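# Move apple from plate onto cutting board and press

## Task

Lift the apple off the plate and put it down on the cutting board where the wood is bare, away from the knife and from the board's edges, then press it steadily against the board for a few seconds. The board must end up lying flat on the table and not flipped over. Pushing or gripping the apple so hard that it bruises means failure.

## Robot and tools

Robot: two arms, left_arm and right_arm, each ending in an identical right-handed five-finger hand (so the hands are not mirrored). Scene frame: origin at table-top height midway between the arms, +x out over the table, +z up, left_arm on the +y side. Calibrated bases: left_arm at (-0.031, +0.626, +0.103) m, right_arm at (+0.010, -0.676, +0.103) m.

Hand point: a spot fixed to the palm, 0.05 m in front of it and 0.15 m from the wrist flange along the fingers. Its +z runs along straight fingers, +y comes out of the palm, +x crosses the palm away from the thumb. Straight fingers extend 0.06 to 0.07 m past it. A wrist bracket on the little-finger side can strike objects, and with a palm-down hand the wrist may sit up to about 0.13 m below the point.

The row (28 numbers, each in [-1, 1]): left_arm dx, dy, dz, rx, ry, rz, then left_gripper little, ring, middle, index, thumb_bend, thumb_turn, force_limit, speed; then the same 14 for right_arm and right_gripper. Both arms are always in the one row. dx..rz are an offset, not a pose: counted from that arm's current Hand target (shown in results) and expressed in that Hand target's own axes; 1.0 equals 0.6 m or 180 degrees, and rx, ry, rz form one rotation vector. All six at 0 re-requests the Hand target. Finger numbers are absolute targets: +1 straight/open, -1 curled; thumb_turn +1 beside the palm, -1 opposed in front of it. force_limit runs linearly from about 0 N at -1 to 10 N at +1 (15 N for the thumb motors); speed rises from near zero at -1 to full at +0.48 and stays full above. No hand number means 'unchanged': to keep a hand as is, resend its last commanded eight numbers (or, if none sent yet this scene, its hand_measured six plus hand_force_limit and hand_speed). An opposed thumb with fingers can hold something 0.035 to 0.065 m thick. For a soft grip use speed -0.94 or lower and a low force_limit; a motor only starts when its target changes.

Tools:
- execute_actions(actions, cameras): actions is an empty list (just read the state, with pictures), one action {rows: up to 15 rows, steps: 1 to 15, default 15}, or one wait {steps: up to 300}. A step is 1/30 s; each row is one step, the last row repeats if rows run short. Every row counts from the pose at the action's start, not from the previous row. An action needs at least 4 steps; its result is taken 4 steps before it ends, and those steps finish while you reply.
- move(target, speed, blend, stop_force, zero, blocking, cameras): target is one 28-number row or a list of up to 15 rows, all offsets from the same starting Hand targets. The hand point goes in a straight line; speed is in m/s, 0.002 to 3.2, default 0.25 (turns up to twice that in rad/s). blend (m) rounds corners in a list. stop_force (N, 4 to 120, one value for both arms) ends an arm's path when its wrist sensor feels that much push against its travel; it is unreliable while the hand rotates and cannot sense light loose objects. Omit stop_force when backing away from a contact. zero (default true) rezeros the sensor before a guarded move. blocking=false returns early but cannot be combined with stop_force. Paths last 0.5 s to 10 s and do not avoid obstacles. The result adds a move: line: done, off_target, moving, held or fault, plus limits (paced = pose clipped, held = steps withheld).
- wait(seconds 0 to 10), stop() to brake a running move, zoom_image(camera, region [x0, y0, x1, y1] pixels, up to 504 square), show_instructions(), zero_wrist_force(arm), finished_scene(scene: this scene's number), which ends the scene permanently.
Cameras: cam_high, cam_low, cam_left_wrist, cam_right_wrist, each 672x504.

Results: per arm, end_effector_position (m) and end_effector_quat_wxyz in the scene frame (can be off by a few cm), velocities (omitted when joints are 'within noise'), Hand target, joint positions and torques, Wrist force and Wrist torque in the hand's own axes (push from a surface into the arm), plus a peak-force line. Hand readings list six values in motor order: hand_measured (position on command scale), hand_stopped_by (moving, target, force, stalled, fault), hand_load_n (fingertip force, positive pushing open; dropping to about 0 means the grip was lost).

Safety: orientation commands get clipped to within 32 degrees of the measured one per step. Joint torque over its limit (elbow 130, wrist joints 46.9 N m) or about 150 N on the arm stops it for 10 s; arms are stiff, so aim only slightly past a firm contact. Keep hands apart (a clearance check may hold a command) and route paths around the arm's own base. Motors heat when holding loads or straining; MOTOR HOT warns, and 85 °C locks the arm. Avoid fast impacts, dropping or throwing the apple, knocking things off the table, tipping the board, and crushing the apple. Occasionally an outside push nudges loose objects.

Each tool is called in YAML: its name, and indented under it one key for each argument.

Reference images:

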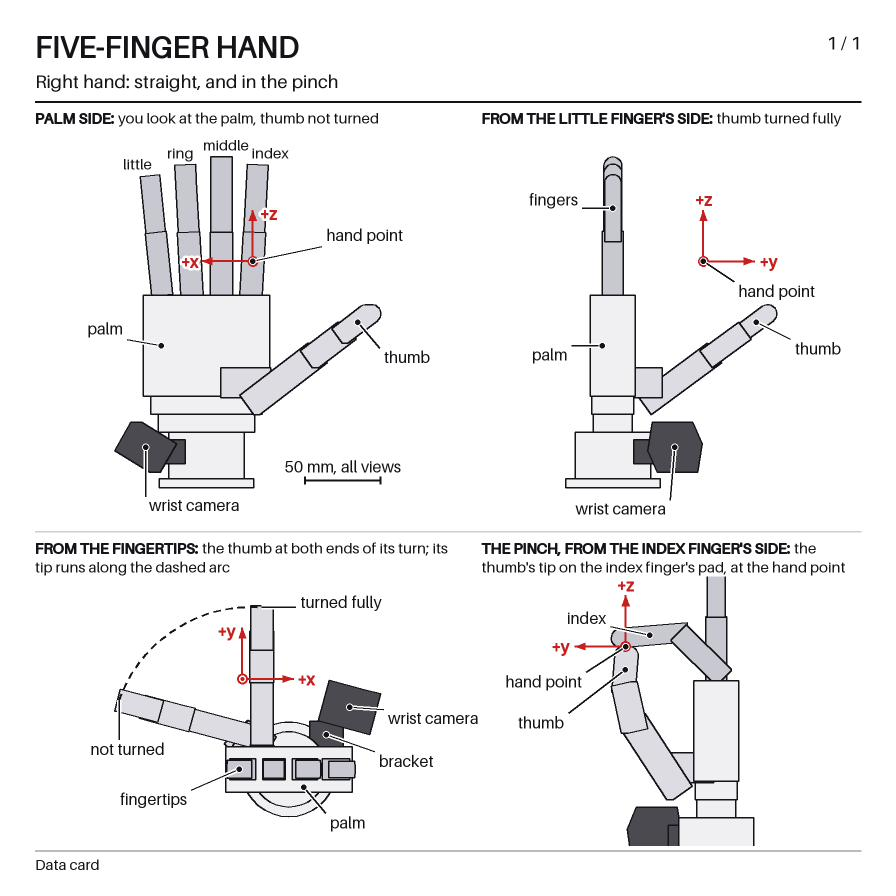

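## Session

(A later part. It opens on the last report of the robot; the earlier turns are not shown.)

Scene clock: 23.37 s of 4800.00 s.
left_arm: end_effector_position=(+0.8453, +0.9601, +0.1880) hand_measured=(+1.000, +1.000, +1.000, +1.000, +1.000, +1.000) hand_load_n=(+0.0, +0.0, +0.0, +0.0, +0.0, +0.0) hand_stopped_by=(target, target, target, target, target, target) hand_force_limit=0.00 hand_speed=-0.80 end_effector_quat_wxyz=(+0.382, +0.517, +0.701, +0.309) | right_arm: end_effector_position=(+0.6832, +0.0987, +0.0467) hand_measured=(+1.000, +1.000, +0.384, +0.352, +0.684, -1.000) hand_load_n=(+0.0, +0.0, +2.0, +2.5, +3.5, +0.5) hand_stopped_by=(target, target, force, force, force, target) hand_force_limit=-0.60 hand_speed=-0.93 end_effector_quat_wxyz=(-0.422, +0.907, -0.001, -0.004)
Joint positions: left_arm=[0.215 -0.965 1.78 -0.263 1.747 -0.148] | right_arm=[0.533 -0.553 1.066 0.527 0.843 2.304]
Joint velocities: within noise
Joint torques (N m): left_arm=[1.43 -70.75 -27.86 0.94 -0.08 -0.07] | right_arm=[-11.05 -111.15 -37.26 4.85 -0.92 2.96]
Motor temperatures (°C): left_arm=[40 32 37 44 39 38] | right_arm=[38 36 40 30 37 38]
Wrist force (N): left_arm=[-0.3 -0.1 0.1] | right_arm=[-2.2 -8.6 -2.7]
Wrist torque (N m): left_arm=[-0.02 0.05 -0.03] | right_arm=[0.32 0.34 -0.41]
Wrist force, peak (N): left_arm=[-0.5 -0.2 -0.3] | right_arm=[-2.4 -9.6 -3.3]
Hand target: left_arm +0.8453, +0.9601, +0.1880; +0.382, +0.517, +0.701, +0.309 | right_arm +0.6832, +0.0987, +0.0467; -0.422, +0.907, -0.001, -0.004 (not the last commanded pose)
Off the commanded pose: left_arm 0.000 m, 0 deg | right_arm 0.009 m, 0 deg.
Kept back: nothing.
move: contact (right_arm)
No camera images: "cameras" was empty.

move:
  target: [0,0,0,0,0,0,1,1,1,1,1,1,0,-0.8,0,0.0128,0.0107,0,0,0,1,1,-0.9,-0.9,-0.9,-1,-0.6,-0.93]
  speed: 0.005
  stop_force: 4
  cameras: []

wait:
  seconds: 5.5
  cameras: ["cam_low"]

zoom_image:
  camera: "cam_low"
  region: [460, 180, 640, 324]

Scene clock: 24.93 s of 4800.00 s.
left_arm: end_effector_position=(+0.8453, +0.9601, +0.1880) hand_measured=(+1.000, +1.000, +1.000, +1.000, +1.000, +1.000) hand_load_n=(+0.0, +0.0, +0.0, +0.0, +0.0, +0.0) hand_stopped_by=(target, target, target, target, target, target) hand_force_limit=0.00 hand_speed=-0.80 end_effector_quat_wxyz=(+0.382, +0.517, +0.701, +0.309) | right_arm: end_effector_position=(+0.6833, +0.0988, +0.0461) hand_measured=(+1.000, +1.000, +0.384, +0.352, +0.684, -1.000) hand_load_n=(+0.0, -0.5, +2.5, +2.5, +2.5, +0.0) hand_stopped_by=(target, target, force, force, force, target) hand_force_limit=-0.60 hand_speed=-0.93 end_effector_quat_wxyz=(-0.422, +0.907, -0.001, -0.004)
Joint positions: left_arm=[0.215 -0.965 1.78 -0.263 1.747 -0.148] | right_arm=[0.533 -0.553 1.066 0.526 0.843 2.304]
Joint velocities: within noise
Joint torques (N m): left_arm=[-0.09 -74.13 -27.2 1 0.48 -0.4] | right_arm=[-14.92 -104.03 -26.03 4.74 1.79 2.76]
Motor temperatures (°C): left_arm=[40 32 37 44 39 38] | right_arm=[38 36 39 30 37 38]
Wrist force (N): left_arm=[-0.2 0.3 0.0] | right_arm=[-2.6 -12.9 -2.8]
Wrist torque (N m): left_arm=[0.04 0.03 -0.01] | right_arm=[0.37 0.34 -0.48]
Wrist force, peak (N): left_arm=[-0.6 0.1 0.0] | right_arm=[-2.6 -14.0 -4.2]
Hand target: left_arm +0.8453, +0.9601, +0.1880; +0.382, +0.517, +0.701, +0.309 | right_arm +0.6833, +0.0988, +0.0461; -0.422, +0.907, -0.001, -0.004 (not the last commanded pose)
Off the commanded pose: left_arm 0.000 m, 0 deg | right_arm 0.009 m, 0 deg.
Kept back: nothing.
move: contact (right_arm)
No camera images: "cameras" was empty.

Scene clock: 30.43 s of 4800.00 s.
left_arm: end_effector_position=(+0.8453, +0.9601, +0.1880) hand_measured=(+1.000, +1.000, +1.000, +1.000, +1.000, +1.000) hand_load_n=(+0.0, +0.0, +0.5, +0.0, +0.0, +0.0) hand_stopped_by=(target, target, target, target, target, target) hand_force_limit=0.00 hand_speed=-0.80 end_effector_quat_wxyz=(+0.382, +0.517, +0.701, +0.309) | right_arm: end_effector_position=(+0.6833, +0.0988, +0.0461) hand_measured=(+1.000, +1.000, +0.384, +0.352, +0.684, -1.000) hand_load_n=(+0.0, +0.0, +2.5, +2.5, +2.5, +0.0) hand_stopped_by=(target, target, force, force, force, target) hand_force_limit=-0.60 hand_speed=-0.93 end_effector_quat_wxyz=(-0.422, +0.907, -0.001, -0.004)
Joint positions: left_arm=[0.215 -0.965 1.78 -0.263 1.747 -0.148] | right_arm=[0.533 -0.553 1.066 0.526 0.843 2.304]
Joint velocities: within noise
Joint torques (N m): left_arm=[-0.83 -71.58 -27.93 1.01 0.24 -0.42] | right_arm=[-10.27 -102.83 -26.94 4.17 3.29 2.61]
Motor temperatures (°C): left_arm=[40 32 37 44 39 38] | right_arm=[38 36 39 30 37 38]
Wrist force (N): left_arm=[-0.3 0.1 -0.1] | right_arm=[-2.7 -12.7 -3.1]
Wrist torque (N m): left_arm=[0.03 0.06 -0.01] | right_arm=[0.42 0.38 -0.49]
Wrist force, peak (N): left_arm=[-0.3 0.1 -0.5] | right_arm=[-2.3 -13.2 -2.9]
Hand target: left_arm +0.8453, +0.9601, +0.1880; +0.382, +0.517, +0.701, +0.309 | right_arm +0.6833, +0.0988, +0.0461; -0.422, +0.907, -0.001, -0.004 (not the last commanded pose)
Off the commanded pose: left_arm 0.000 m, 0 deg | right_arm 0.009 m, 0 deg.
Steps of this call (1-165: nothing new was sent). Readings (end_effector_position of left_arm | right_arm; what the end effector reports):
1: (+0.8453, +0.9601, +0.1880) | (+0.6833, +0.0988, +0.0461) | left_arm hand_measured=(+1.000, +1.000, +1.000, +1.000, +1.000, +1.000) hand_load_n=(+0.0, +0.0, +0.0, +0.0, +0.0, +0.0) hand_stopped_by=(target, target, target, target, target, target) hand_force_limit=0.00 hand_speed=-0.80 | right_arm hand_measured=(+1.000, +1.000, +0.384, +0.352, +0.684, -1.000) hand_load_n=(+0.0, +0.0, +2.5, +2.5, +2.5, +0.0) hand_stopped_by=(target, target, force, force, force, target) hand_force_limit=-0.60 hand_speed=-0.93
2: (+0.8453, +0.9601, +0.1880) | (+0.6833, +0.0988, +0.0461) | left_arm hand_measured=(+1.000, +1.000, +1.000, +1.000, +1.000, +1.000) hand_load_n=(+0.0, +0.0, +0.0, +0.0, +0.0, +0.0) hand_stopped_by=(target, target, target, target, target, target) hand_force_limit=0.00 hand_speed=-0.80 | right_arm hand_measured=(+1.000, +1.000, +0.384, +0.352, +0.684, -1.000) hand_load_n=(+0.0, +0.0, +2.5, +2.5, +2.5, +0.0) hand_stopped_by=(target, target, force, force, force, target) hand_force_limit=-0.60 hand_speed=-0.93
4: (+0.8453, +0.9601, +0.1880) | (+0.6833, +0.0988, +0.0461) | left_arm hand_measured=(+1.000, +1.000, +1.000, +1.000, +1.000, +1.000) hand_load_n=(+0.0, +0.0, +0.0, +0.0, +0.0, +0.0) hand_stopped_by=(target, target, target, target, target, target) hand_force_limit=0.00 hand_speed=-0.80 | right_arm hand_measured=(+1.000, +1.000, +0.384, +0.352, +0.684, -1.000) hand_load_n=(+0.0, +0.0, +2.5, +3.0, +2.5, +0.5) hand_stopped_by=(target, target, force, force, force, target) hand_force_limit=-0.60 hand_speed=-0.93
8: (+0.8453, +0.9601, +0.1880) | (+0.6833, +0.0988, +0.0461) | left_arm hand_measured=(+1.000, +1.000, +1.000, +1.000, +1.000, +1.000) hand_load_n=(+0.0, +0.0, +0.0, +0.0, +0.0, +0.0) hand_stopped_by=(target, target, target, target, target, target) hand_force_limit=0.00 hand_speed=-0.80 | right_arm hand_measured=(+1.000, +1.000, +0.384, +0.352, +0.684, -1.000) hand_load_n=(+0.0, +0.0, +2.5, +2.5, +2.5, +0.0) hand_stopped_by=(target, target, force, force, force, target) hand_force_limit=-0.60 hand_speed=-0.93
165: the state above
Images, in order (width x height): cam_low 672x504.

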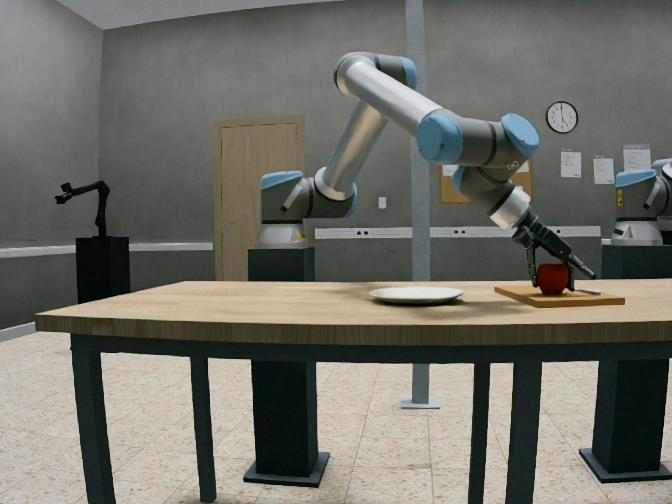

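Scaled by 2.800 from the camera's 672x504 image, which has a finer 960x720 frame.

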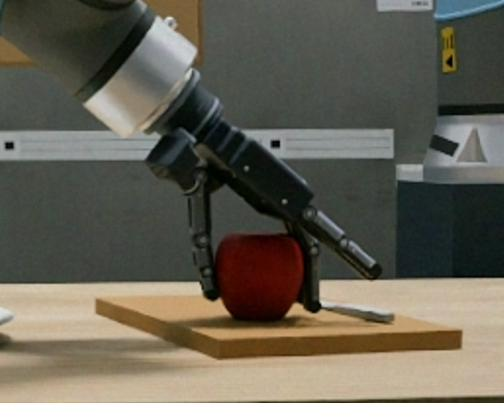

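move:
  target: [0,0,0,0,0,0,1,1,1,1,1,1,0,-0.8,0,-0.0016,-0.0013,0,0,0,1,1,-0.9,-0.9,-0.9,-1,-0.6,-0.93]
  speed: 0.01
  cameras: []

zoom_image:
  camera: "cam_low"
  region: [460, 180, 640, 324]

Scene clock: 31.47 s of 4800.00 s.
left_arm: end_effector_position=(+0.8453, +0.9601, +0.1880) hand_measured=(+1.000, +1.000, +1.000, +1.000, +1.000, +1.000) hand_load_n=(+0.0, +0.0, +0.0, +0.0, +0.0, +0.0) hand_stopped_by=(target, target, target, target, target, target) hand_force_limit=0.00 hand_speed=-0.80 end_effector_quat_wxyz=(+0.382, +0.517, +0.701, +0.309) | right_arm: end_effector_position=(+0.6833, +0.0987, +0.0473) hand_measured=(+1.000, +1.000, +0.384, +0.352, +0.684, -1.000) hand_load_n=(+0.0, +0.0, +1.0, +1.0, +5.5, +0.5) hand_stopped_by=(target, target, force, force, force, target) hand_force_limit=-0.60 hand_speed=-0.93 end_effector_quat_wxyz=(-0.422, +0.907, -0.001, -0.004)
Joint positions: left_arm=[0.215 -0.965 1.78 -0.263 1.747 -0.148] | right_arm=[0.533 -0.554 1.066 0.527 0.843 2.304]
Joint velocities: within noise
Joint torques (N m): left_arm=[1.09 -70.9 -28.03 0.86 0.29 -0.09] | right_arm=[-9.59 -116.15 -40.97 4.86 -0.51 2.75]
Motor temperatures (°C): left_arm=[40 32 37 44 39 38] | right_arm=[38 36 39 30 37 38]
Wrist force (N): left_arm=[0.0 0.1 -0.2] | right_arm=[-1.3 0.1 1.1]
Wrist torque (N m): left_arm=[0.02 0.01 0.00] | right_arm=[0.12 0.34 -0.29]
Wrist force, peak (N): left_arm=[-0.6 0.2 0.0] | right_arm=[-2.3 -13.1 -3.0]
Hand target: left_arm +0.8453, +0.9601, +0.1880; +0.382, +0.517, +0.701, +0.309 | right_arm +0.6833, +0.0988, +0.0474; -0.422, +0.907, -0.001, -0.004
Off the commanded pose: left_arm 0.000 m, 0 deg | right_arm 0.000 m, 0 deg.
Kept back: nothing.
move: done
No camera images: "cameras" was empty.

Scaled by 2.800 from the camera's 672x504 image, which has a finer 960x720 frame.

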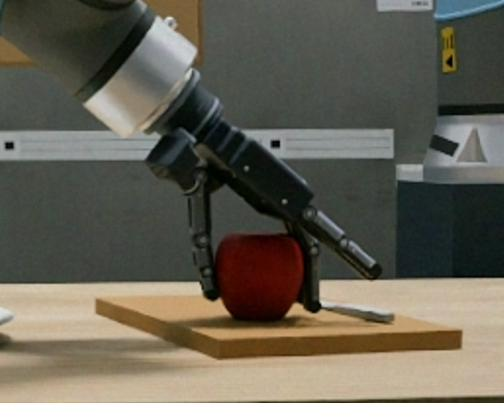

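move:
  target: [0,0,0,0,0,0,1,1,1,1,1,1,0,-0.8,0,0,0,0,0,0,1,1,1,1,1,-1,-0.6,-0.88]
  cameras: ["cam_low","cam_right_wrist"]

zoom_image:
  camera: "cam_low"
  region: [460, 180, 640, 324]

Scene clock: 33.90 s of 4800.00 s.
left_arm: end_effector_position=(+0.8453, +0.9601, +0.1880) hand_measured=(+1.000, +1.000, +1.000, +1.000, +1.000, +1.000) hand_load_n=(+0.0, +0.0, +0.0, +0.0, +0.0, +0.0) hand_stopped_by=(target, target, target, target, target, target) hand_force_limit=0.00 hand_speed=-0.80 end_effector_quat_wxyz=(+0.382, +0.517, +0.701, +0.309) | right_arm: end_effector_position=(+0.6833, +0.0988, +0.0474) hand_measured=(+1.000, +1.000, +1.000, +1.000, +1.000, -1.000) hand_load_n=(+0.0, +0.0, +0.0, +0.0, +0.0, +0.0) hand_stopped_by=(target, target, target, target, target, target) hand_force_limit=-0.60 hand_speed=-0.88 end_effector_quat_wxyz=(-0.422, +0.907, -0.001, -0.004)
Joint positions: left_arm=[0.215 -0.965 1.78 -0.263 1.747 -0.148] | right_arm=[0.533 -0.554 1.066 0.527 0.843 2.304]
Joint velocities: within noise
Joint torques (N m): left_arm=[2.1 -70.76 -27.69 0.79 0.58 -0.28] | right_arm=[4.69 -104.95 -34.67 1.43 -2.43 2.87]
Motor temperatures (°C): left_arm=[40 32 37 44 39 38] | right_arm=[38 36 39 30 37 38]
Wrist force (N): left_arm=[0.0 0.0 0.2] | right_arm=[-1.5 -1.1 -0.5]
Wrist torque (N m): left_arm=[-0.01 0.00 0.00] | right_arm=[0.17 0.40 -0.31]
Wrist force, peak (N): left_arm=[-0.4 0.1 -0.3] | right_arm=[-1.5 -1.5 0.0]
Hand target: left_arm +0.8453, +0.9601, +0.1880; +0.382, +0.517, +0.701, +0.309 | right_arm +0.6833, +0.0988, +0.0474; -0.422, +0.907, -0.001, -0.004
Off the commanded pose: left_arm 0.000 m, 0 deg | right_arm 0.000 m, 0 deg.
Kept back: nothing.
move: done
camera_calibration:
cam_right_wrist: T_world_to_cam=[[0.287145, -0.621111, -0.729225, -0.0993573], [-0.825099, -0.54709, 0.141082, 0.615007], [-0.486579, 0.561172, -0.669572, 0.425385], [0, 0, 0, 1]] pos_world=[0.742955, 0.0360386, 0.125606]
Images, in order (width x height): cam_low 672x504, cam_right_wrist 672x504.

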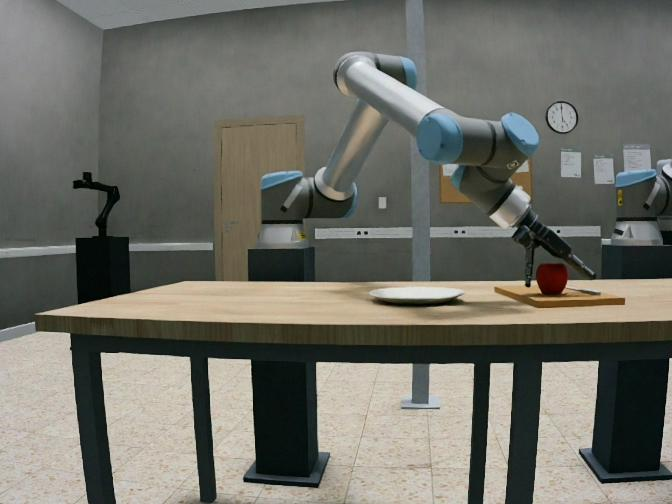

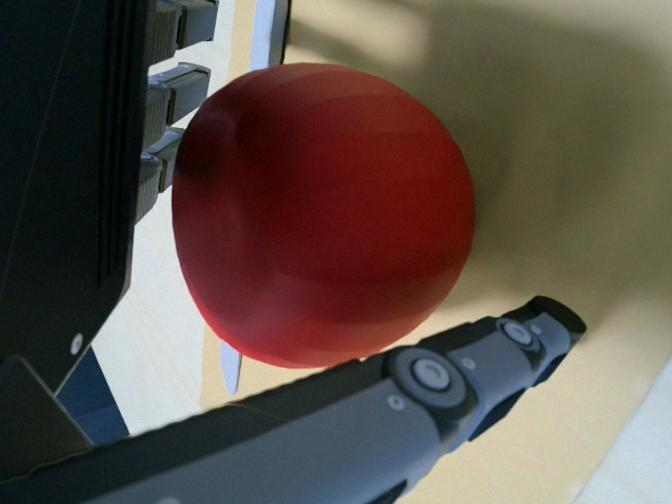

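Scaled by 2.800 from the camera's 672x504 image, which has a finer 960x720 frame.

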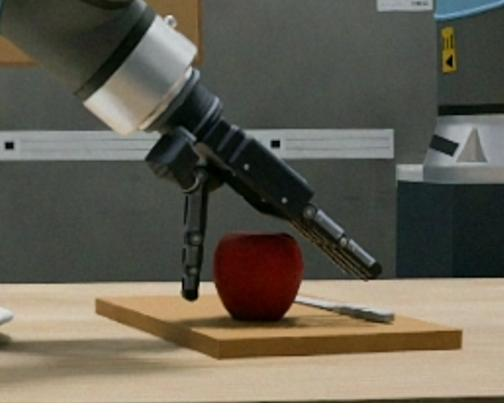

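move:
  target:
    - [0,0,0,0,0,0,1,1,1,1,1,1,0,-0.8,0,-0.0125,-0.08,0,0,0,1,1,1,1,1,-1,-0.6,-0.88]
    - [0,0,0,0,0,0,1,1,1,1,1,1,0,-0.8,0,-0.0125,-0.28,0,0,0,1,1,1,1,1,-1,-0.6,-0.88]
  speed: [0.06,0.15]
  blend: [0.01,0]
  cameras: ["cam_low","cam_high","cam_right_wrist"]

zoom_image:
  camera: "cam_high"
  region: [290, 180, 410, 290]

Scene clock: 36.07 s of 4800.00 s.
left_arm: end_effector_position=(+0.8453, +0.9601, +0.1880) hand_measured=(+1.000, +1.000, +1.000, +1.000, +1.000, +1.000) hand_load_n=(+0.0, +0.0, +0.0, +0.0, +0.0, +0.0) hand_stopped_by=(target, target, target, target, target, target) hand_force_limit=0.00 hand_speed=-0.80 end_effector_quat_wxyz=(+0.382, +0.517, +0.701, +0.309) | right_arm: end_effector_position=(+0.6842, -0.0251, +0.1612) hand_measured=(+1.000, +1.000, +1.000, +1.000, +1.000, -1.000) hand_load_n=(+0.0, +0.0, +0.0, +0.0, +0.0, +0.0) hand_stopped_by=(target, target, target, target, target, target) hand_force_limit=-0.60 hand_speed=-0.88 end_effector_quat_wxyz=(-0.422, +0.907, -0.001, -0.004) end_effector_velocity=(+0.002, +0.001, +0.000) end_effector_angular_velocity=(+0.000, -0.001, -0.003)
Joint positions: left_arm=[0.215 -0.965 1.78 -0.263 1.747 -0.148] | right_arm=[0.406 -0.752 1.252 0.646 0.784 2.149]
Joint velocities: left_arm=[within noise] | right_arm=[0.001 0.001 -0.003 -0.003 0.002 0.005]
Joint torques (N m): left_arm=[-0.33 -71 -27.26 1.06 0.21 -0.34] | right_arm=[13.71 -82.96 -42.02 0.67 0.75 3.18]
Motor temperatures (°C): left_arm=[40 32 37 44 39 38] | right_arm=[38 36 39 30 37 38]
Wrist force (N): left_arm=[-0.3 0.1 -0.3] | right_arm=[-1.4 -0.8 0.1]
Wrist torque (N m): left_arm=[0.03 0.07 -0.02] | right_arm=[0.21 0.35 -0.29]
Wrist force, peak (N): left_arm=[-0.5 -0.2 -0.2] | right_arm=[-1.4 -1.5 -2.3]
Hand target: left_arm +0.8453, +0.9601, +0.1880; +0.382, +0.517, +0.701, +0.309 | right_arm +0.6842, -0.0250, +0.1612; -0.422, +0.907, -0.001, -0.004
Off the commanded pose: left_arm 0.000 m, 0 deg | right_arm 0.000 m, 0 deg.
Kept back: nothing.
move: done
camera_calibration:
cam_right_wrist: T_world_to_cam=[[0.287101, -0.62117, -0.729192, -0.0935034], [-0.825054, -0.547121, 0.141227, 0.531894], [-0.486682, 0.561076, -0.669577, 0.571562], [0, 0, 0, 1]] pos_world=[0.743855, -0.0877612, 0.239405]
Images, in order (width x height): cam_high 672x504, cam_low 672x504, cam_right_wrist 672x504.

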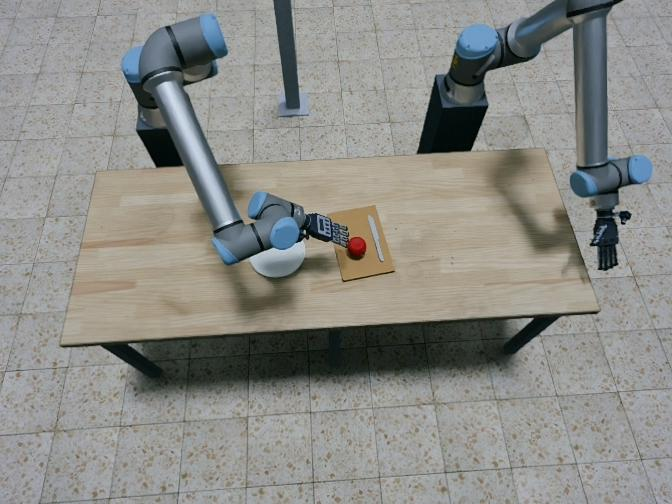

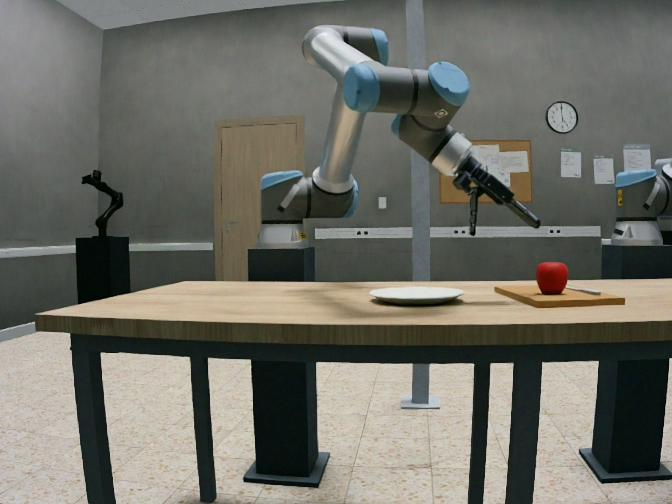

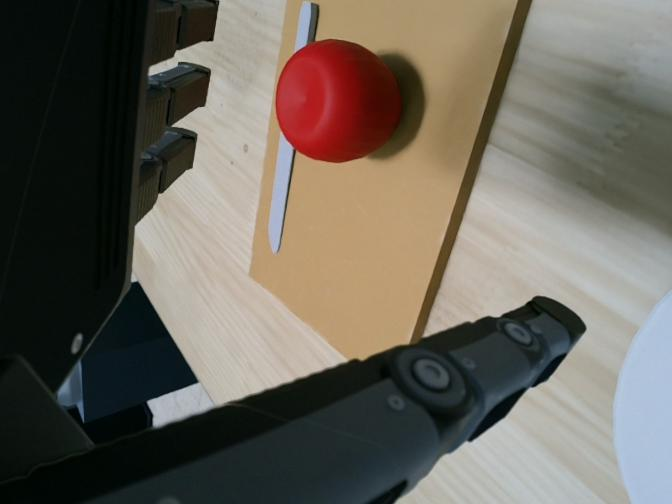

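Scaled by 4.200 from the camera's 672x504 image, which has a finer 960x720 frame.

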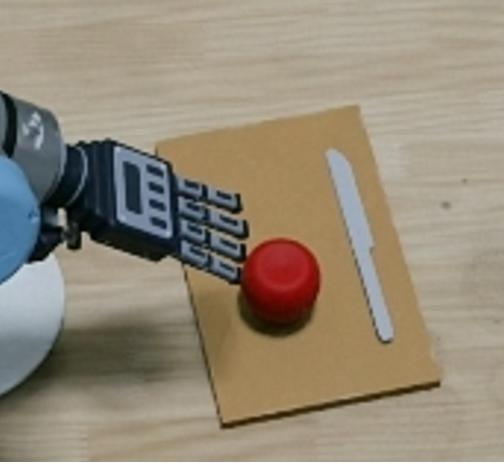

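Apple is placed clear and stable.

finished_scene:
  scene: 2

The scene is finished: the task was done.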